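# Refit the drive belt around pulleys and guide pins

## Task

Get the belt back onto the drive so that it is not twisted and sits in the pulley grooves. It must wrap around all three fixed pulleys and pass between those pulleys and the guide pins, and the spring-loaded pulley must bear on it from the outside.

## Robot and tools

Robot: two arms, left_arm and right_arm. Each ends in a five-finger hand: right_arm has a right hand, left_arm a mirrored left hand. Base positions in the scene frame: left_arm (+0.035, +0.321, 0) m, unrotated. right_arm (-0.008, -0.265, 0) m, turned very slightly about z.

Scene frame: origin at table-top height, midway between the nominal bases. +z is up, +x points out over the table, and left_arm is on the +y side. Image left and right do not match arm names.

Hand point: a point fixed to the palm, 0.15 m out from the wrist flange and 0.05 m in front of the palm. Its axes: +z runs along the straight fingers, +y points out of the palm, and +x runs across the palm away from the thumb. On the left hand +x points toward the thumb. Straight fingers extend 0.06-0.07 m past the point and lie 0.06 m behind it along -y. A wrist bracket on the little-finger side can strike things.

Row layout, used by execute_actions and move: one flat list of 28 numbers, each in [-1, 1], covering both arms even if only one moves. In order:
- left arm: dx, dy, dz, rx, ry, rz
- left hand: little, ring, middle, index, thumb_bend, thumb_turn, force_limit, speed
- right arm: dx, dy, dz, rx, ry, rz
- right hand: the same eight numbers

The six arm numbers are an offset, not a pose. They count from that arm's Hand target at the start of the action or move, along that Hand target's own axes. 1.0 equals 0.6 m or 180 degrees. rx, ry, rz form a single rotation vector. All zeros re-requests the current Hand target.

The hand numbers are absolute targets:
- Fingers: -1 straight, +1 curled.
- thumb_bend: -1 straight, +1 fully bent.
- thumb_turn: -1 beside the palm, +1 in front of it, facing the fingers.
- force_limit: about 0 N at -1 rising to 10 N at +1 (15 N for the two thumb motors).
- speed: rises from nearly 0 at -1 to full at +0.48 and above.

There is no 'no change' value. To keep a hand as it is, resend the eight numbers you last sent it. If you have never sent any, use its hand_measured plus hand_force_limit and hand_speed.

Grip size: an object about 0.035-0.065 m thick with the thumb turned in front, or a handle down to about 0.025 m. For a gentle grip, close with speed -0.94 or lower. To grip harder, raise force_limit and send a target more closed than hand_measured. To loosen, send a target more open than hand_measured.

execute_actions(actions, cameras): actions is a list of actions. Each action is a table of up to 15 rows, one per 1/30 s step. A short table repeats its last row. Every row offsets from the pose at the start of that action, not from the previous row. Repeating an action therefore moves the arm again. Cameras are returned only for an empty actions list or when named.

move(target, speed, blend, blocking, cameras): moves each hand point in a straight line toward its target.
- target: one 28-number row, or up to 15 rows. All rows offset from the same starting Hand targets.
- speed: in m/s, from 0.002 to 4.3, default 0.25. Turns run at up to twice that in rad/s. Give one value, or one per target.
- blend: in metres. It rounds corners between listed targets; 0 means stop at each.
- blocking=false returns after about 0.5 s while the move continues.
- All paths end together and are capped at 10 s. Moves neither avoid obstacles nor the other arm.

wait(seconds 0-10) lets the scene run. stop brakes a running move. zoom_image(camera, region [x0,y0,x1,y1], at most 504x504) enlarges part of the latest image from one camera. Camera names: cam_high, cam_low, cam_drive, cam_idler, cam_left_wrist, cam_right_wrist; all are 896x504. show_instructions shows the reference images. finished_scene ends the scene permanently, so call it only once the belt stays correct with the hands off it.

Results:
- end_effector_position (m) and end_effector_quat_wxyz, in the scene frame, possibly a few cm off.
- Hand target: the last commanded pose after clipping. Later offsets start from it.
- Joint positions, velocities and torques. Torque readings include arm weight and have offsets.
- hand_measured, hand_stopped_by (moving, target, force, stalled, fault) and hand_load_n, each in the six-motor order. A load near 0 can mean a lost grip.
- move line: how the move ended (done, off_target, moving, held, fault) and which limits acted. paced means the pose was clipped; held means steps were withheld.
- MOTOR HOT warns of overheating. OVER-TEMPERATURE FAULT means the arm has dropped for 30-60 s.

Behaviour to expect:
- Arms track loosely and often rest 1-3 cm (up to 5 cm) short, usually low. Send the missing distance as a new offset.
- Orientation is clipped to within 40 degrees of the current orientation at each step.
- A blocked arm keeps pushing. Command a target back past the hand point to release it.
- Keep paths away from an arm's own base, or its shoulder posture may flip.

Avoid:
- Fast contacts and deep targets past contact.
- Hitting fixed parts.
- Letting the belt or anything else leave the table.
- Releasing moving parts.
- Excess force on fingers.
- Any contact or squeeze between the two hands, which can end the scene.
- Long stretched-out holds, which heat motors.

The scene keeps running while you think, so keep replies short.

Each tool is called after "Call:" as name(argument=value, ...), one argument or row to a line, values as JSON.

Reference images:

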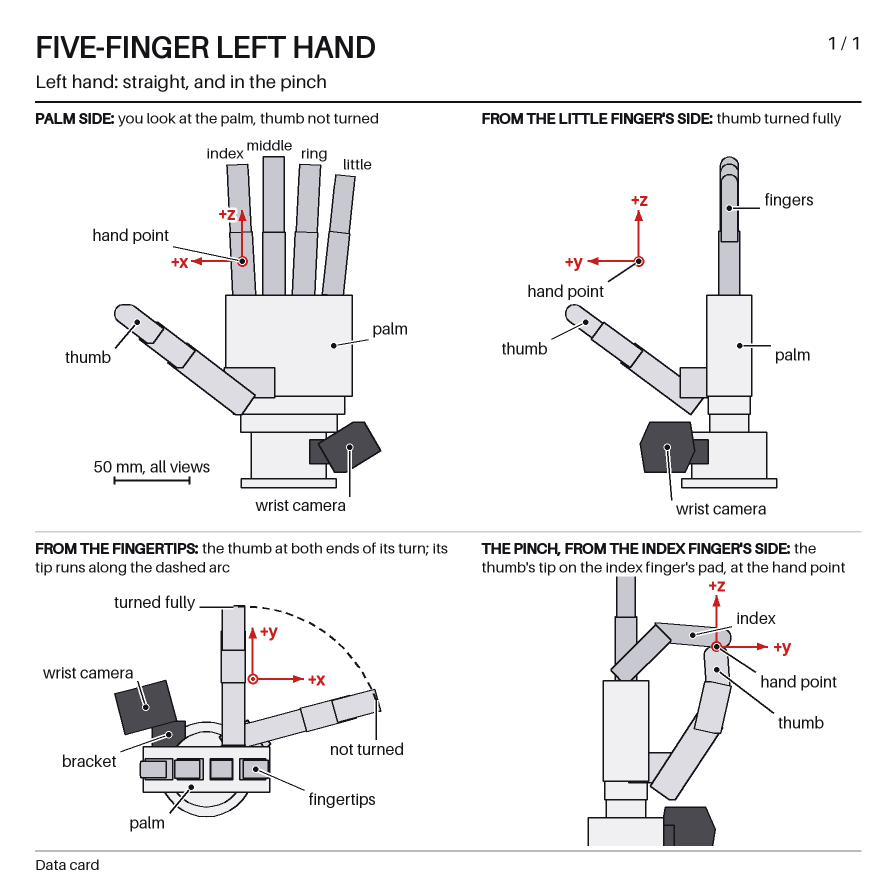

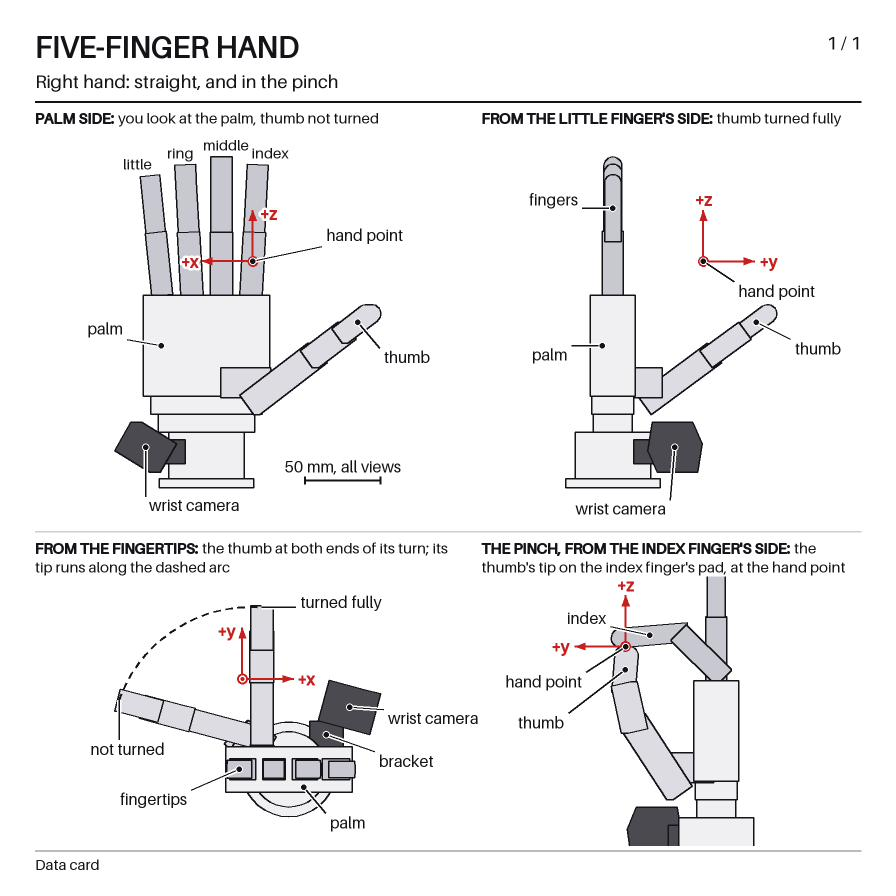

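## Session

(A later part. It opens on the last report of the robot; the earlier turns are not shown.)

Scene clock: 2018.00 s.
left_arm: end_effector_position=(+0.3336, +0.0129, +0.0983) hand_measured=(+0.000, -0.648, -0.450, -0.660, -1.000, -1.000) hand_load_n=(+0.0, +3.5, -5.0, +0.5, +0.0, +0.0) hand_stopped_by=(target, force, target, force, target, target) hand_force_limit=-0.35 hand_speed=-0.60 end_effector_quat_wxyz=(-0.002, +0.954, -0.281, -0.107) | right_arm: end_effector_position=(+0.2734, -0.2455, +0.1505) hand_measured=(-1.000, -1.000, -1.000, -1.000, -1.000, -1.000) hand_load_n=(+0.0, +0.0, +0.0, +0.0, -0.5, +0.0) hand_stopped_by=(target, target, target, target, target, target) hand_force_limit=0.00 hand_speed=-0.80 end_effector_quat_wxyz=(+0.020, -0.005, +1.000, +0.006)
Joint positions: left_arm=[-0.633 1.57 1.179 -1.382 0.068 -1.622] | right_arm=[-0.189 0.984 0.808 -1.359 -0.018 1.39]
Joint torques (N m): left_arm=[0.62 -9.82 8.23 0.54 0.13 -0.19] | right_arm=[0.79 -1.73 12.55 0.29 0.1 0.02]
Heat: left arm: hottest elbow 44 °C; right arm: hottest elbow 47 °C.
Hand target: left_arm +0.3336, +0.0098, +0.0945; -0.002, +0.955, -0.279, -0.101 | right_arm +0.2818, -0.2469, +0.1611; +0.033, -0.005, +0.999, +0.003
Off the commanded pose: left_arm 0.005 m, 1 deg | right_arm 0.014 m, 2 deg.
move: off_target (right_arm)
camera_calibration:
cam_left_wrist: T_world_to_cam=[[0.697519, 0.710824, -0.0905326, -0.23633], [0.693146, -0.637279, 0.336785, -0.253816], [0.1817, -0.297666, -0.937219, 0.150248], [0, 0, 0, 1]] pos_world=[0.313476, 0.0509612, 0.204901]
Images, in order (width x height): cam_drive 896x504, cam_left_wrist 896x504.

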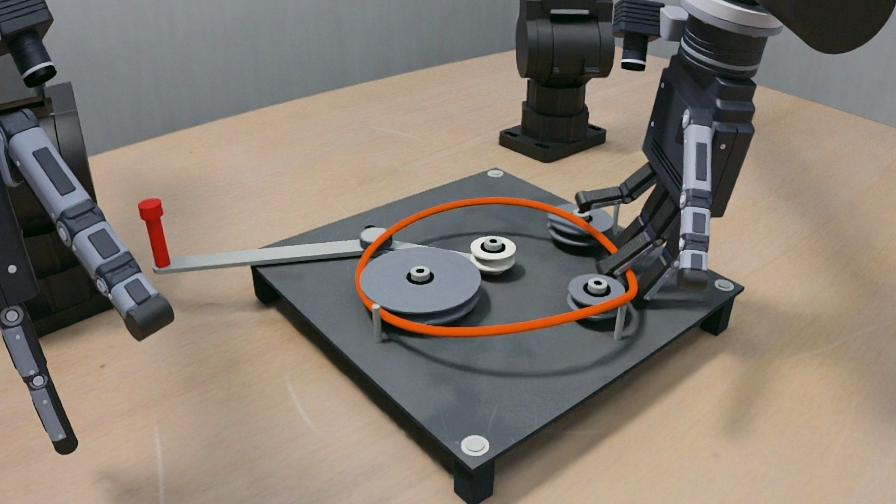

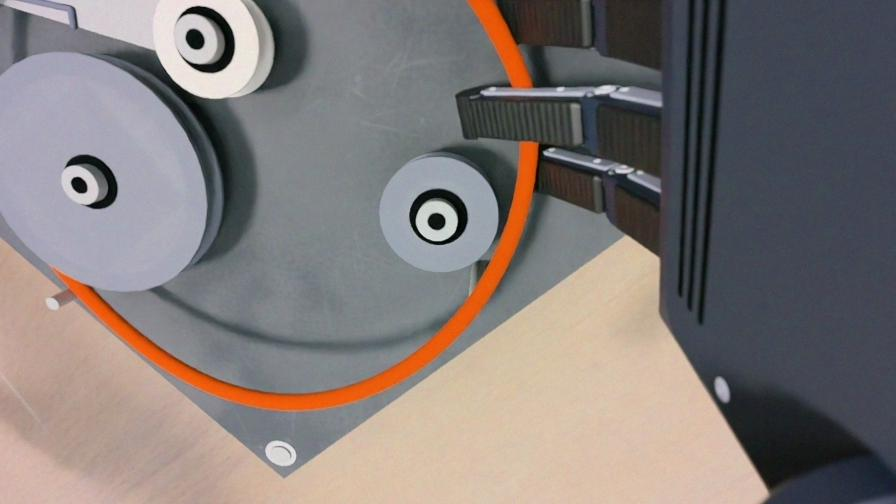

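Barely moved. Move further inward.

Call:
move(
  target=[-0.0055, 0.0009, 0.0015, 0, 0, 0, 0.0, -0.5, -0.45, -0.5, -1, -1, -0.35, -0.6, 0, 0, 0, 0, 0, 0, -1, -1, -1, -1, -1, -1, 0, -0.8],
  speed=0.03,
  cameras=["cam_drive","cam_left_wrist"],
)

Call:
zoom_image(
  camera="cam_drive",
  region=[560, 240, 660, 330],
)

Call:
zoom_image(
  camera="cam_left_wrist",
  region=[350, 160, 590, 360],
)

Scene clock: 2022.00 s.
left_arm: end_effector_position=(+0.3328, +0.0135, +0.0983) hand_measured=(+0.000, -0.648, -0.450, -0.660, -1.000, -1.000) hand_load_n=(+0.0, +3.0, -5.0, +0.5, -0.5, +0.0) hand_stopped_by=(target, force, target, force, target, target) hand_force_limit=-0.35 hand_speed=-0.60 end_effector_quat_wxyz=(-0.001, +0.954, -0.282, -0.103) | right_arm: end_effector_position=(+0.2734, -0.2455, +0.1505) hand_measured=(-1.000, -1.000, -1.000, -1.000, -1.000, -1.000) hand_load_n=(+0.0, +0.0, +0.0, +0.0, +0.0, +0.0) hand_stopped_by=(target, target, target, target, target, target) hand_force_limit=0.00 hand_speed=-0.80 end_effector_quat_wxyz=(+0.020, -0.005, +1.000, +0.006)
Joint positions: left_arm=[-0.633 1.563 1.17 -1.374 0.068 -1.622] | right_arm=[-0.189 0.984 0.808 -1.359 -0.018 1.39]
Joint torques (N m): left_arm=[0.5 -9.93 8.1 0.2 0.14 -0.21] | right_arm=[0.85 -1.73 12.52 0.27 0.06 0.01]
Heat: left arm: hottest elbow 43 °C; right arm: hottest elbow 47 °C.
Hand target: left_arm +0.3304, +0.0111, +0.0942; -0.002, +0.955, -0.279, -0.101 | right_arm +0.2818, -0.2469, +0.1611; +0.033, -0.005, +0.999, +0.003
Off the commanded pose: left_arm 0.005 m, 0 deg | right_arm 0.014 m, 2 deg.
move: off_target (right_arm)
camera_calibration:
cam_left_wrist: T_world_to_cam=[[0.698027, 0.710459, -0.0894751, -0.236517], [0.69117, -0.635807, 0.34356, -0.252874], [0.187197, -0.301657, -0.934859, 0.148557], [0, 0, 0, 1]] pos_world=[0.312065, 0.0520692, 0.204595]
Images, in order (width x height): cam_drive 896x504, cam_left_wrist 896x504.

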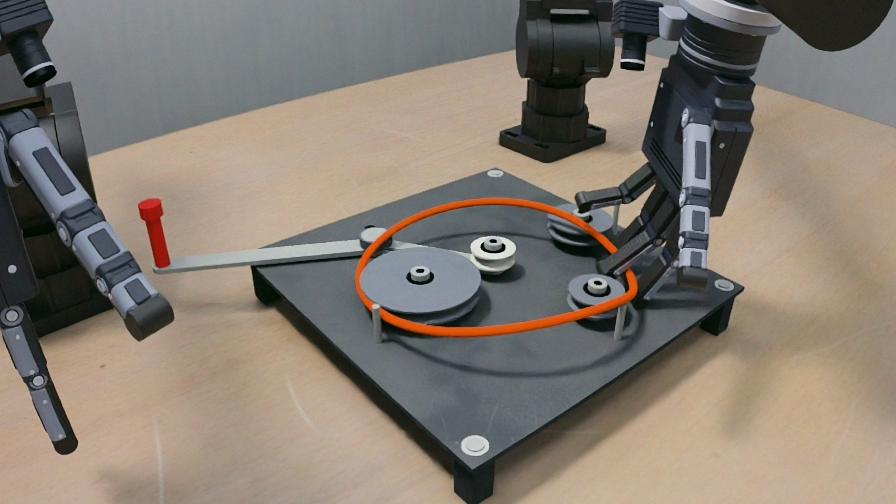

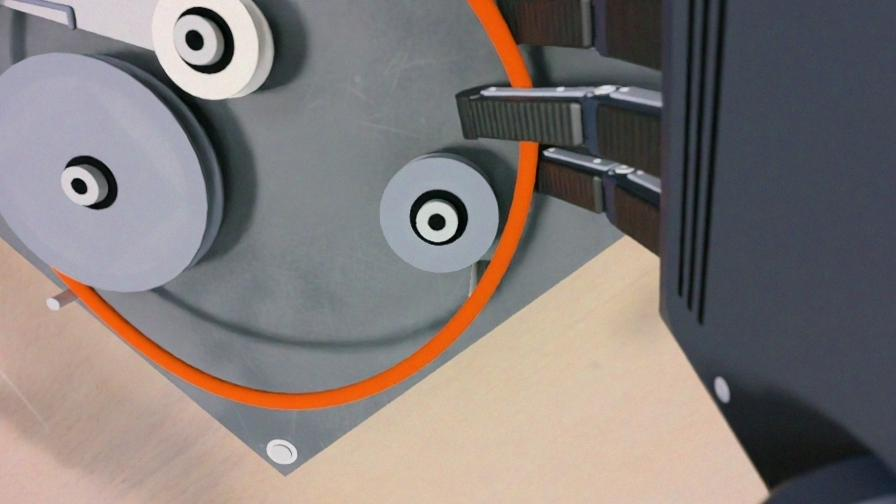

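Scaled by 5.040 from the camera's 896x504 image, which has a finer 1280x720 frame.

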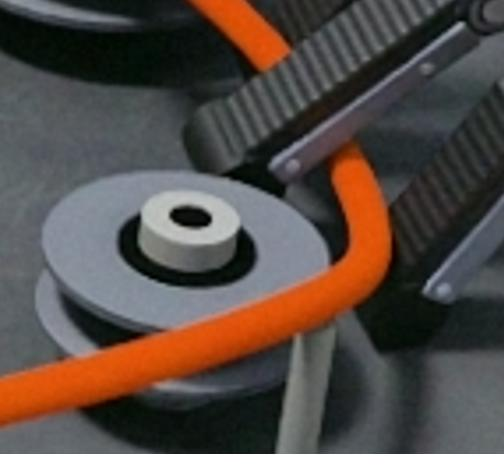

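Scaled by 2.100 from the camera's 896x504 image, which has a finer 1280x720 frame.

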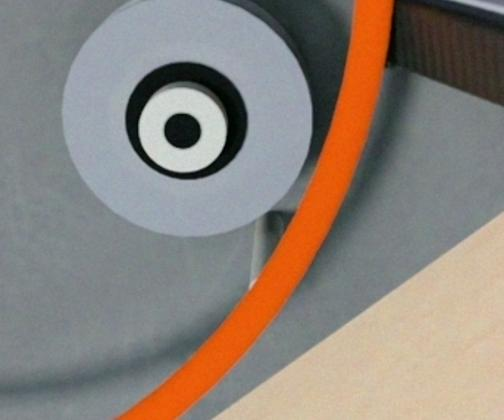

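Call:
move(
  target=[-0.009, 0.0018, -0.0117, 0, 0, 0, 0.0, -0.5, -0.45, -0.5, -1, -1, -0.35, -0.6, 0, 0, 0, 0, 0, 0, -1, -1, -1, -1, -1, -1, 0, -0.8],
  speed=0.03,
  cameras=["cam_drive","cam_left_wrist"],
)

Call:
zoom_image(
  camera="cam_drive",
  region=[560, 240, 660, 330],
)

Call:
zoom_image(
  camera="cam_left_wrist",
  region=[350, 160, 590, 360],
)

Scene clock: 2031.87 s.
left_arm: end_effector_position=(+0.3313, +0.0137, +0.1017) hand_measured=(+0.000, -0.648, -0.450, -0.660, -1.000, -1.000) hand_load_n=(+0.0, +3.0, -4.5, +2.0, +0.0, +0.0) hand_stopped_by=(target, force, target, force, target, target) hand_force_limit=-0.35 hand_speed=-0.60 end_effector_quat_wxyz=(+0.000, +0.954, -0.282, -0.099) | right_arm: end_effector_position=(+0.2734, -0.2455, +0.1505) hand_measured=(-1.000, -1.000, -1.000, -1.000, -1.000, -1.000) hand_load_n=(+0.0, +0.0, +0.0, -0.5, +0.0, +0.0) hand_stopped_by=(target, target, target, target, target, target) hand_force_limit=0.00 hand_speed=-0.80 end_effector_quat_wxyz=(+0.020, -0.005, +1.000, +0.006)
Joint positions: left_arm=[-0.635 1.551 1.166 -1.374 0.068 -1.623] | right_arm=[-0.189 0.984 0.808 -1.359 -0.018 1.39]
Joint torques (N m): left_arm=[0.44 -10.34 8.61 -0.64 0.16 -0.2] | right_arm=[1.08 -1.61 12.46 0.31 0.08 0.05]
Heat: left arm: hottest elbow 43 °C; right arm: hottest elbow 47 °C.
Hand target: left_arm +0.3266, +0.0126, +0.1023; -0.002, +0.955, -0.279, -0.101 | right_arm +0.2818, -0.2469, +0.1611; +0.033, -0.005, +0.999, +0.003
Off the commanded pose: left_arm 0.005 m, 1 deg | right_arm 0.014 m, 2 deg.
move: off_target (right_arm)
camera_calibration:
cam_left_wrist: T_world_to_cam=[[0.698906, 0.709775, -0.0880299, -0.235734], [0.688622, -0.634555, 0.350913, -0.252893], [0.193209, -0.305875, -0.932261, 0.149847], [0, 0, 0, 1]] pos_world=[0.309952, 0.0526782, 0.207688]
Images, in order (width x height): cam_drive 896x504, cam_left_wrist 896x504.

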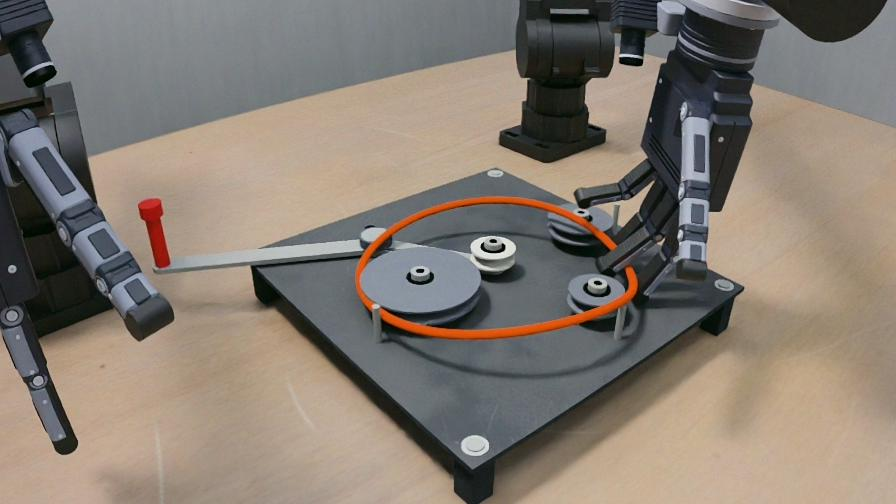

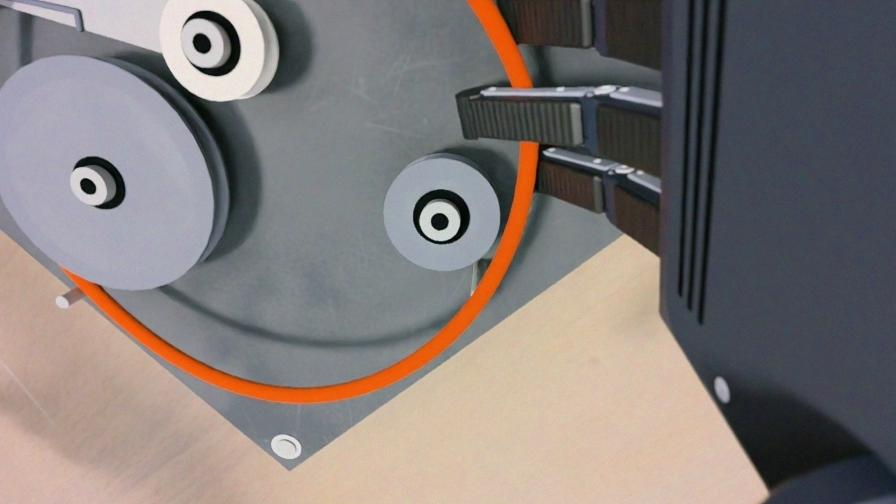

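Scaled by 5.040 from the camera's 896x504 image, which has a finer 1280x720 frame.

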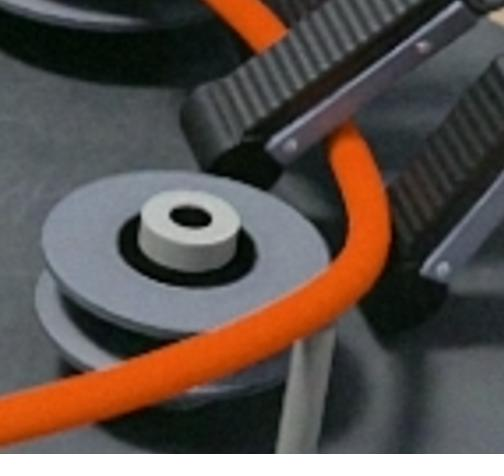

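Scaled by 2.100 from the camera's 896x504 image, which has a finer 1280x720 frame.

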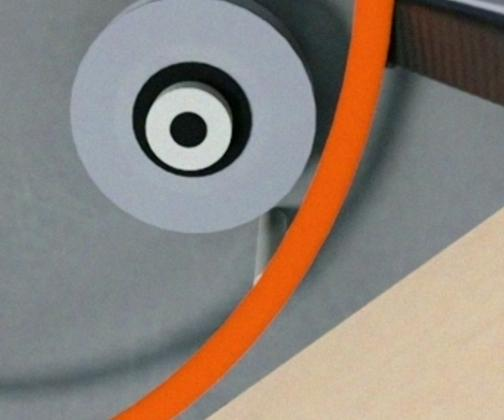

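Call:
move(
  target=[-0.0095, 0.0018, 0.0025, 0, 0, 0, 0.0, -0.5, -0.45, -0.5, -1, -1, -0.35, -0.6, 0, 0, 0, 0, 0, 0, -1, -1, -1, -1, -1, -1, 0, -0.8],
  speed=0.03,
  cameras=["cam_drive","cam_left_wrist"],
)

Call:
zoom_image(
  camera="cam_drive",
  region=[560, 240, 660, 330],
)

Call:
zoom_image(
  camera="cam_left_wrist",
  region=[350, 160, 590, 360],
)

Scene clock: 2036.93 s.
left_arm: end_effector_position=(+0.3257, +0.0162, +0.1016) hand_measured=(+0.000, -0.648, -0.450, -0.660, -1.000, -1.000) hand_load_n=(+0.0, +3.5, -5.0, +2.0, +0.0, +0.0) hand_stopped_by=(target, force, target, force, target, target) hand_force_limit=-0.35 hand_speed=-0.60 end_effector_quat_wxyz=(-0.001, +0.954, -0.281, -0.100) | right_arm: end_effector_position=(+0.2734, -0.2455, +0.1505) hand_measured=(-1.000, -1.000, -1.000, -1.000, -1.000, -1.000) hand_load_n=(+0.0, +0.0, +0.0, +0.0, +0.0, +0.0) hand_stopped_by=(target, target, target, target, target, target) hand_force_limit=0.00 hand_speed=-0.80 end_effector_quat_wxyz=(+0.020, -0.005, +1.000, +0.006)
Joint positions: left_arm=[-0.638 1.538 1.151 -1.374 0.068 -1.628] | right_arm=[-0.189 0.984 0.808 -1.359 -0.018 1.39]
Joint torques (N m): left_arm=[0.38 -10.17 8.5 -0.49 0.19 -0.2] | right_arm=[0.62 -1.38 12.48 0.12 0.07 0.02]
Heat: left arm: hottest elbow 42 °C; right arm: hottest elbow 47 °C.
Hand target: left_arm +0.3211, +0.0149, +0.1019; -0.002, +0.955, -0.279, -0.101 | right_arm +0.2818, -0.2469, +0.1611; +0.033, -0.005, +0.999, +0.003
Off the commanded pose: left_arm 0.005 m, 0 deg | right_arm 0.014 m, 2 deg.
move: off_target (right_arm)
camera_calibration:
cam_left_wrist: T_world_to_cam=[[0.698009, 0.710714, -0.087573, -0.233386], [0.689869, -0.634613, 0.348349, -0.247532], [0.192002, -0.303565, -0.933265, 0.152154], [0, 0, 0, 1]] pos_world=[0.304456, 0.0549724, 0.207789]
Images, in order (width x height): cam_drive 896x504, cam_left_wrist 896x504.

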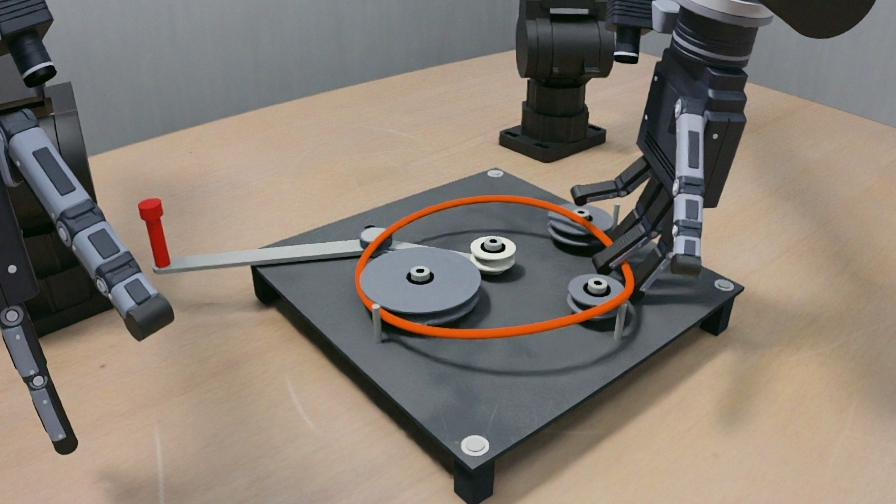

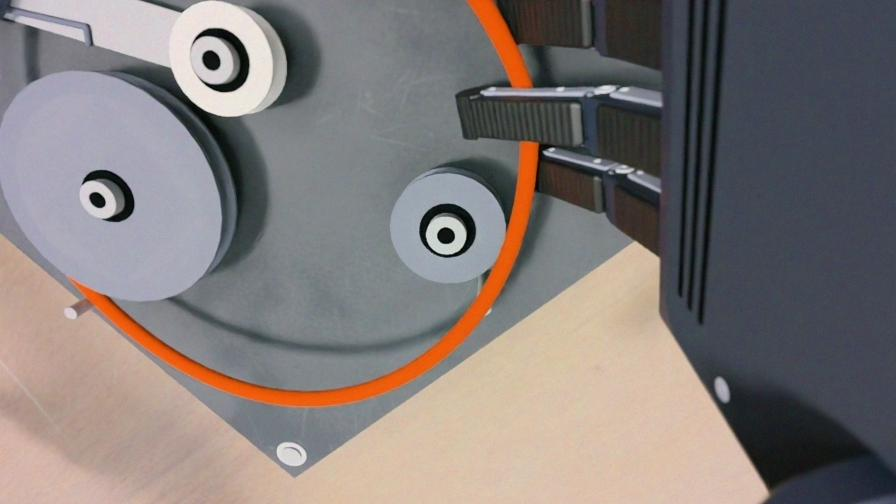

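Scaled by 5.040 from the camera's 896x504 image, which has a finer 1280x720 frame.

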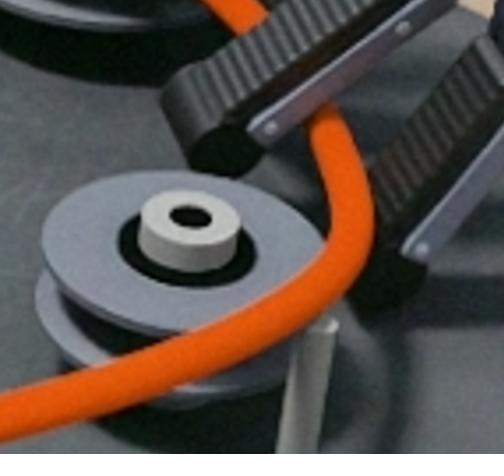

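Scaled by 2.100 from the camera's 896x504 image, which has a finer 1280x720 frame.

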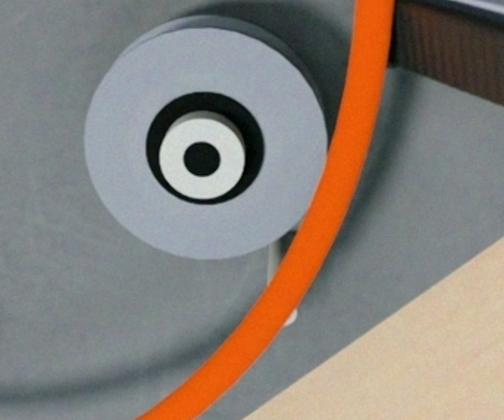

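Call:
move(
  target=[-0.0048, -0.0076, 0.0005, 0.0065, -0.0018, 0.0326, 0.0, -0.5, -0.45, -0.5, -1, -1, -0.35, -0.6, 0, 0, 0, 0, 0, 0, -1, -1, -1, -1, -1, -1, 0, -0.8],
  speed=0.03,
  cameras=["cam_drive","cam_left_wrist"],
)

Call:
zoom_image(
  camera="cam_drive",
  region=[560, 240, 660, 330],
)

Call:
zoom_image(
  camera="cam_left_wrist",
  region=[350, 160, 590, 360],
)

Scene clock: 2050.40 s.
left_arm: end_effector_position=(+0.3225, +0.0201, +0.1013) hand_measured=(+0.000, -0.648, -0.450, -0.660, -1.000, -1.000) hand_load_n=(+0.0, +3.0, -5.0, +2.0, +0.0, -0.5) hand_stopped_by=(target, force, target, force, target, target) hand_force_limit=-0.35 hand_speed=-0.60 end_effector_quat_wxyz=(-0.006, +0.942, -0.320, -0.097) | right_arm: end_effector_position=(+0.2734, -0.2455, +0.1505) hand_measured=(-1.000, -1.000, -1.000, -1.000, -1.000, -1.000) hand_load_n=(+0.0, +0.0, +0.0, +0.0, +0.0, +0.0) hand_stopped_by=(target, target, target, target, target, target) hand_force_limit=0.00 hand_speed=-0.80 end_effector_quat_wxyz=(+0.020, -0.005, +1.000, +0.006)
Joint positions: left_arm=[-0.638 1.538 1.151 -1.374 0.048 -1.548] | right_arm=[-0.189 0.984 0.808 -1.359 -0.018 1.39]
Joint torques (N m): left_arm=[1.14 -9.29 9.65 -0.85 0.08 0.05] | right_arm=[0.56 -1.79 12.51 0.25 0.06 0.01]
Heat: left arm: hottest elbow 42 °C; right arm: hottest elbow 47 °C.
Hand target: left_arm +0.3210, +0.0203, +0.1020; -0.008, +0.939, -0.328, -0.101 | right_arm +0.2818, -0.2469, +0.1611; +0.033, -0.005, +0.999, +0.003
Off the commanded pose: left_arm 0.002 m, 1 deg | right_arm 0.014 m, 2 deg.
move: off_target (right_arm)
camera_calibration:
cam_left_wrist: T_world_to_cam=[[0.754391, 0.651231, -0.0824149, -0.251503], [0.633362, -0.689139, 0.352051, -0.223832], [0.172471, -0.317783, -0.932345, 0.160034], [0, 0, 0, 1]] pos_world=[0.303897, 0.0603918, 0.207279]
Images, in order (width x height): cam_drive 896x504, cam_left_wrist 896x504.

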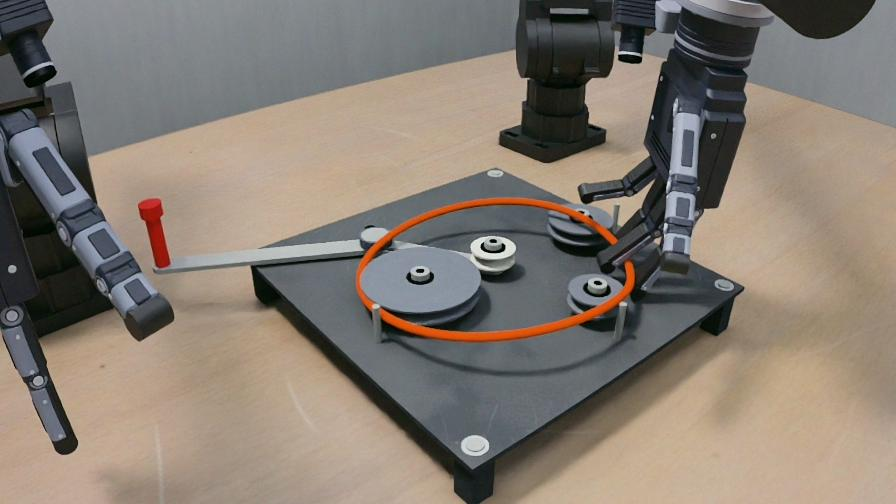

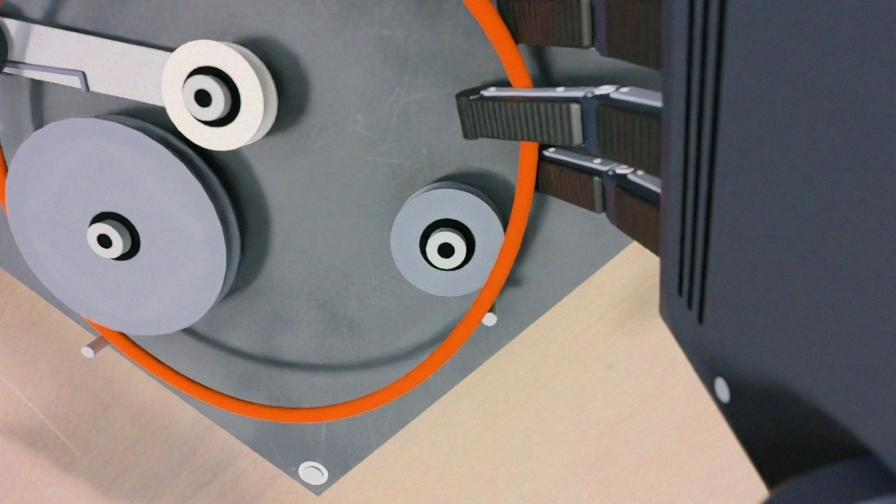

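Scaled by 5.040 from the camera's 896x504 image, which has a finer 1280x720 frame.

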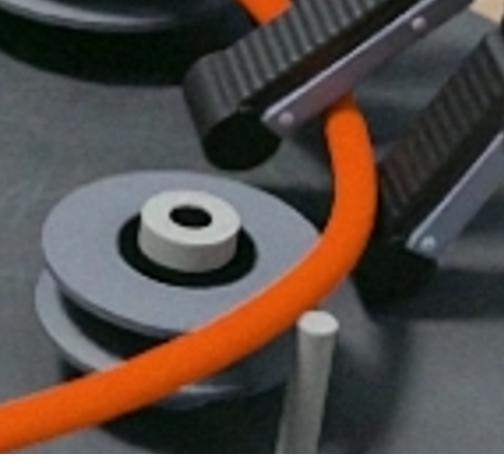

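Scaled by 2.100 from the camera's 896x504 image, which has a finer 1280x720 frame.

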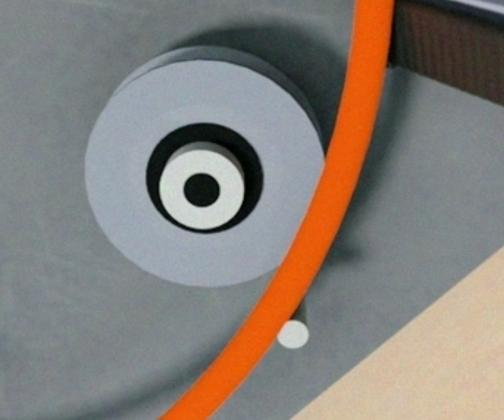

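Call:
move(
  target=[0.0061, -0.0028, -0.0014, 0, 0, 0, 0.0, -0.5, -0.45, -0.5, -1, -1, -0.35, -0.6, 0, 0, 0, 0, 0, 0, -1, -1, -1, -1, -1, -1, 0, -0.8],
  speed=0.03,
  cameras=["cam_drive","cam_left_wrist"],
)

Call:
zoom_image(
  camera="cam_drive",
  region=[560, 240, 660, 330],
)

Call:
zoom_image(
  camera="cam_left_wrist",
  region=[350, 160, 590, 360],
)

Scene clock: 2075.97 s.
left_arm: end_effector_position=(+0.3224, +0.0203, +0.1013) hand_measured=(+0.000, -0.648, -0.450, -0.660, -1.000, -1.000) hand_load_n=(+0.0, +3.0, -5.0, +2.0, +0.0, +0.0) hand_stopped_by=(target, force, target, force, target, target) hand_force_limit=-0.35 hand_speed=-0.60 end_effector_quat_wxyz=(-0.006, +0.942, -0.322, -0.097) | right_arm: end_effector_position=(+0.2734, -0.2455, +0.1505) hand_measured=(-1.000, -1.000, -1.000, -1.000, -1.000, -1.000) hand_load_n=(+0.0, +0.0, +0.0, +0.0, +0.0, +0.0) hand_stopped_by=(target, target, target, target, target, target) hand_force_limit=0.00 hand_speed=-0.80 end_effector_quat_wxyz=(+0.020, -0.005, +1.000, +0.006)
Joint positions: left_arm=[-0.638 1.538 1.151 -1.374 0.047 -1.544] | right_arm=[-0.189 0.984 0.808 -1.359 -0.018 1.39]
Joint torques (N m): left_arm=[1.38 -8.7 10.59 -0.91 0.08 0.09] | right_arm=[0.56 -1.61 12.45 0.27 0.07 0]
Heat: left arm: hottest elbow 43 °C; right arm: hottest elbow 48 °C.
Hand target: left_arm +0.3250, +0.0193, +0.1020; -0.008, +0.939, -0.328, -0.101 | right_arm +0.2818, -0.2469, +0.1611; +0.033, -0.005, +0.999, +0.003
Off the commanded pose: left_arm 0.003 m, 1 deg | right_arm 0.014 m, 2 deg.
move: off_target (right_arm)
camera_calibration:
cam_left_wrist: T_world_to_cam=[[0.756893, 0.648329, -0.0823594, -0.252156], [0.630661, -0.691523, 0.352224, -0.222696], [0.171404, -0.318537, -0.932285, 0.160474], [0, 0, 0, 1]] pos_world=[0.303795, 0.0605977, 0.207279]
Images, in order (width x height): cam_drive 896x504, cam_left_wrist 896x504.

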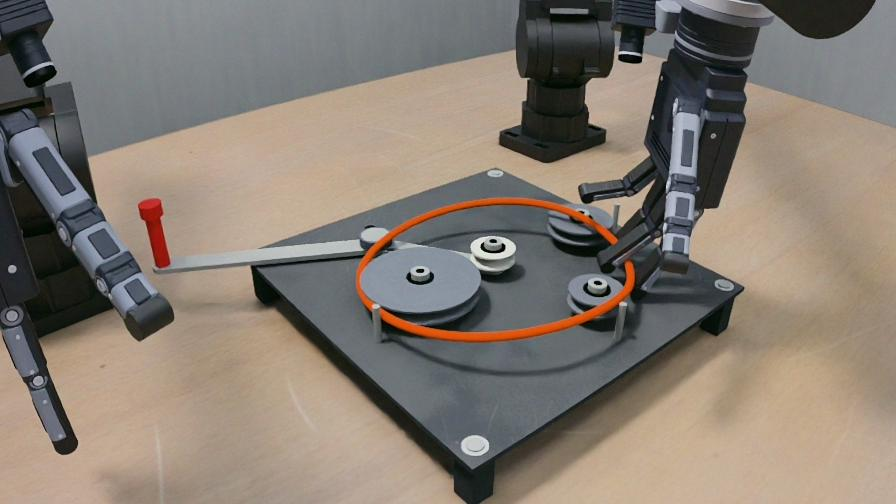

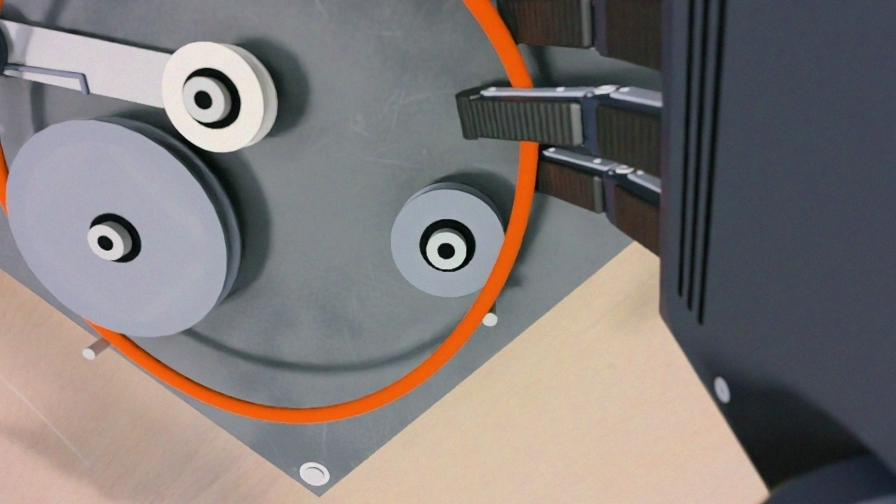

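Scaled by 5.040 from the camera's 896x504 image, which has a finer 1280x720 frame.

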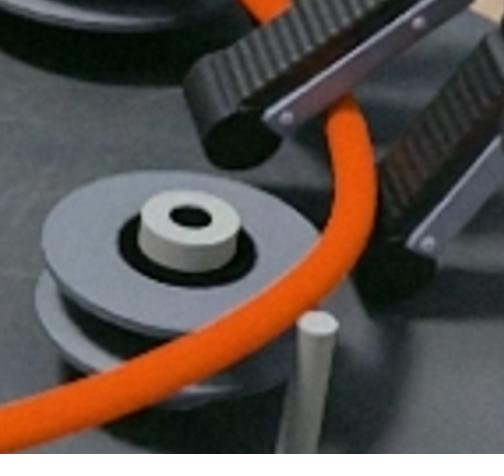

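Scaled by 2.100 from the camera's 896x504 image, which has a finer 1280x720 frame.

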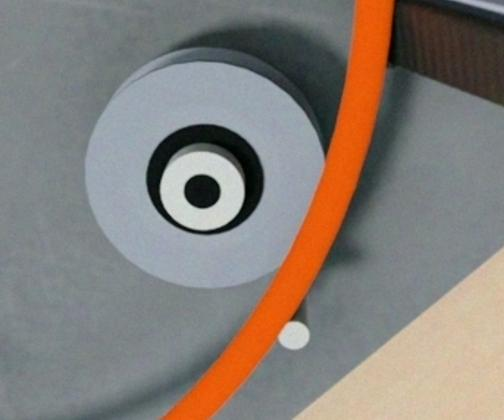

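Call:
move(
  target=[0.0035, -0.0023, 0.0042, 0, 0, 0, 0.0, -0.5, -0.45, -0.5, -1, -1, -0.35, -0.6, 0, 0, 0, 0, 0, 0, -1, -1, -1, -1, -1, -1, 0, -0.8],
  speed=0.03,
  cameras=["cam_drive","cam_left_wrist"],
)

Call:
zoom_image(
  camera="cam_drive",
  region=[560, 240, 660, 330],
)

Call:
zoom_image(
  camera="cam_left_wrist",
  region=[350, 160, 590, 360],
)

Scene clock: 2081.03 s.
left_arm: end_effector_position=(+0.3222, +0.0204, +0.1010) hand_measured=(+0.000, -0.648, -0.450, -0.660, -1.000, -1.000) hand_load_n=(+0.0, +3.0, -5.0, +2.0, +0.0, +0.0) hand_stopped_by=(target, force, target, force, target, target) hand_force_limit=-0.35 hand_speed=-0.60 end_effector_quat_wxyz=(-0.006, +0.941, -0.323, -0.098) | right_arm: end_effector_position=(+0.2734, -0.2455, +0.1505) hand_measured=(-1.000, -1.000, -1.000, -1.000, -1.000, -1.000) hand_load_n=(+0.0, +0.0, +0.0, +0.0, +0.0, +0.0) hand_stopped_by=(target, target, target, target, target, target) hand_force_limit=0.00 hand_speed=-0.80 end_effector_quat_wxyz=(+0.020, -0.005, +1.000, +0.006)
Joint positions: left_arm=[-0.638 1.539 1.151 -1.374 0.047 -1.542] | right_arm=[-0.189 0.984 0.808 -1.359 -0.018 1.39]
Joint torques (N m): left_arm=[1.67 -8.41 10.58 -0.61 0.08 0.04] | right_arm=[1.2 -1.32 12.63 0.25 0.08 0.02]
Heat: left arm: hottest elbow 43 °C; right arm: hottest elbow 48 °C.
Hand target: left_arm +0.3270, +0.0193, +0.0990; -0.008, +0.939, -0.328, -0.101 | right_arm +0.2818, -0.2469, +0.1611; +0.033, -0.005, +0.999, +0.003
Off the commanded pose: left_arm 0.005 m, 1 deg | right_arm 0.014 m, 2 deg.
move: off_target (right_arm)
camera_calibration:
cam_left_wrist: T_world_to_cam=[[0.758602, 0.646304, -0.0825495, -0.252737], [0.62898, -0.693356, 0.351627, -0.221802], [0.170022, -0.318667, -0.932493, 0.160807], [0, 0, 0, 1]] pos_world=[0.303895, 0.0608011, 0.20708]
Images, in order (width x height): cam_drive 896x504, cam_left_wrist 896x504.

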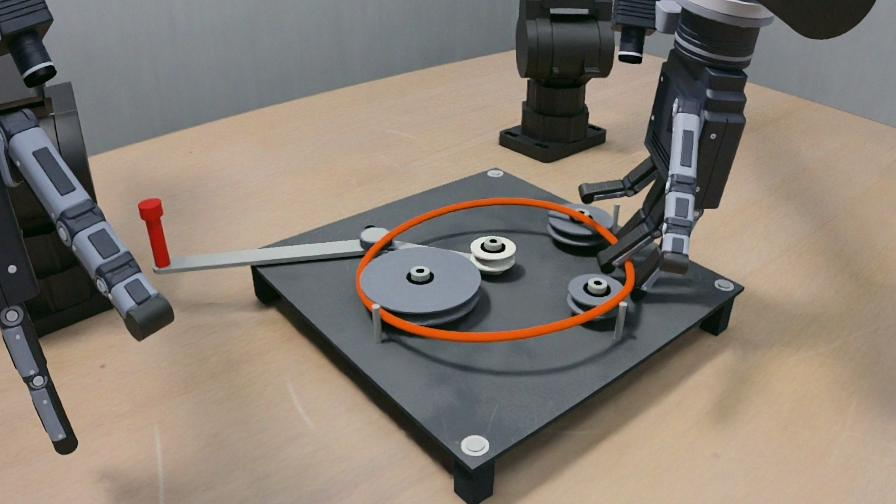

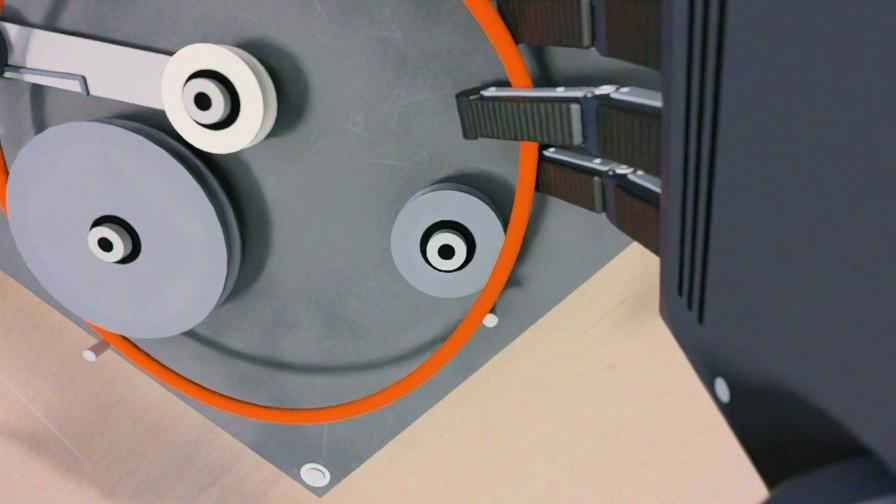

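Scaled by 5.040 from the camera's 896x504 image, which has a finer 1280x720 frame.

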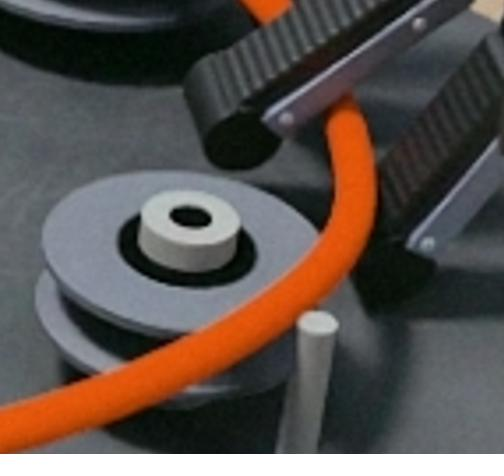

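Scaled by 2.100 from the camera's 896x504 image, which has a finer 1280x720 frame.

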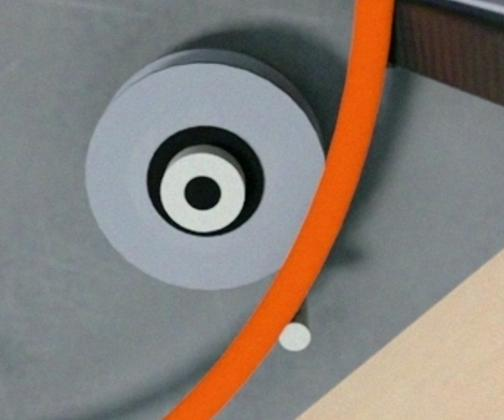

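Call:
move(
  target=[0.0061, -0.0028, 0.0002, 0, 0, 0, 0.0, -0.5, -0.45, -0.5, -1, -1, -0.35, -0.6, 0, 0, 0, 0, 0, 0, -1, -1, -1, -1, -1, -1, 0, -0.8],
  speed=0.03,
  cameras=["cam_drive","cam_left_wrist"],
)

Call:
zoom_image(
  camera="cam_drive",
  region=[560, 240, 660, 330],
)

Call:
zoom_image(
  camera="cam_left_wrist",
  region=[350, 160, 590, 360],
)

Scene clock: 2087.10 s.
left_arm: end_effector_position=(+0.3219, +0.0207, +0.0985) hand_measured=(+0.000, -0.648, -0.450, -0.660, -1.000, -1.000) hand_load_n=(+0.0, +3.0, -5.0, +1.5, +0.0, +0.0) hand_stopped_by=(target, force, target, force, target, target) hand_force_limit=-0.35 hand_speed=-0.60 end_effector_quat_wxyz=(-0.007, +0.940, -0.325, -0.101) | right_arm: end_effector_position=(+0.2734, -0.2455, +0.1505) hand_measured=(-1.000, -1.000, -1.000, -1.000, -1.000, -1.000) hand_load_n=(+0.0, +0.0, +0.0, +0.0, +0.0, +0.0) hand_stopped_by=(target, target, target, target, target, target) hand_force_limit=0.00 hand_speed=-0.80 end_effector_quat_wxyz=(+0.020, -0.005, +1.000, +0.006)
Joint positions: left_arm=[-0.638 1.545 1.151 -1.374 0.046 -1.538] | right_arm=[-0.189 0.984 0.808 -1.359 -0.018 1.39]
Joint torques (N m): left_arm=[1.9 -8 11.32 -0.58 0.07 0.03] | right_arm=[1.03 -1.73 12.52 0.21 0.07 -0.01]
Heat: left arm: hottest elbow 43 °C; right arm: hottest elbow 48 °C.
Hand target: left_arm +0.3309, +0.0184, +0.0982; -0.008, +0.939, -0.328, -0.101 | right_arm +0.2818, -0.2469, +0.1611; +0.033, -0.005, +0.999, +0.003
Off the commanded pose: left_arm 0.009 m, 0 deg | right_arm 0.014 m, 2 deg.
move: off_target (right_arm)
camera_calibration:
cam_left_wrist: T_world_to_cam=[[0.760687, 0.643663, -0.083985, -0.253274], [0.628047, -0.69711, 0.345824, -0.219559], [0.164047, -0.31581, -0.934533, 0.160645], [0, 0, 0, 1]] pos_world=[0.304202, 0.0606999, 0.204786]
Images, in order (width x height): cam_drive 896x504, cam_left_wrist 896x504.

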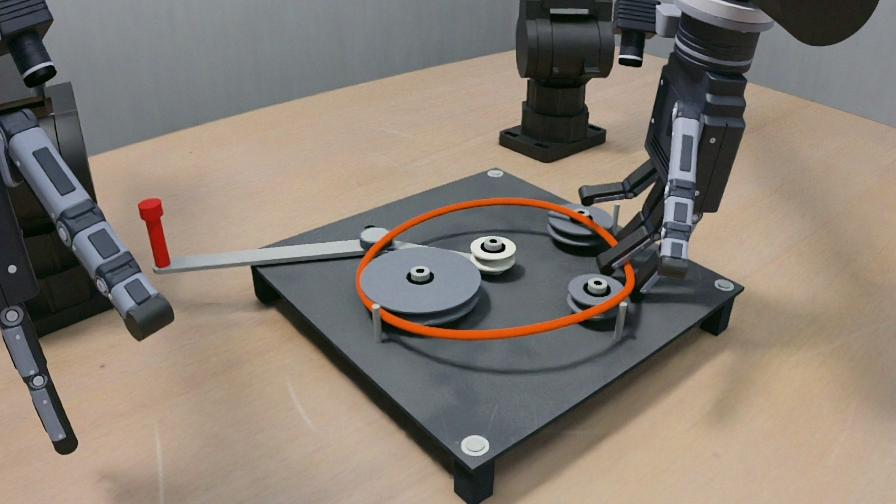

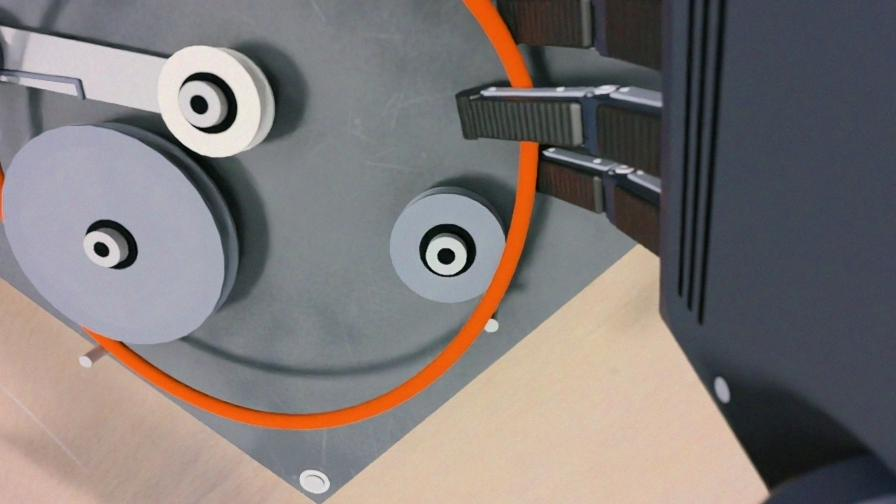

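Scaled by 5.040 from the camera's 896x504 image, which has a finer 1280x720 frame.

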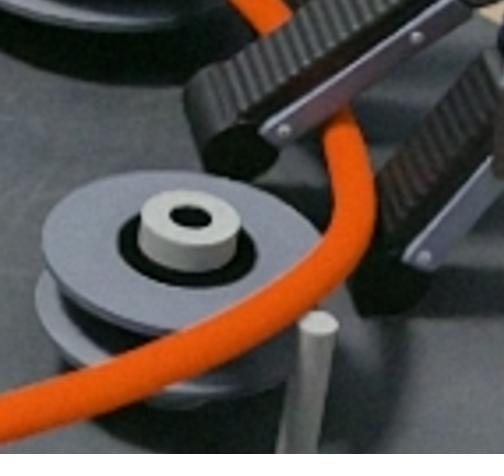

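Scaled by 2.100 from the camera's 896x504 image, which has a finer 1280x720 frame.

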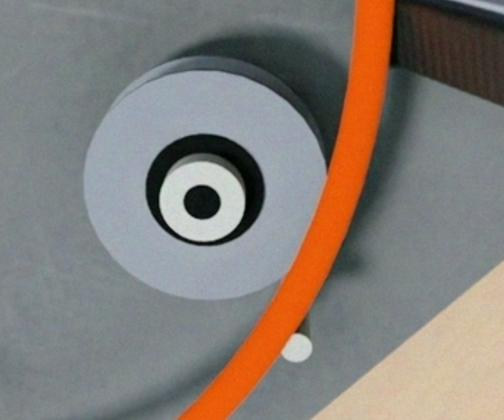

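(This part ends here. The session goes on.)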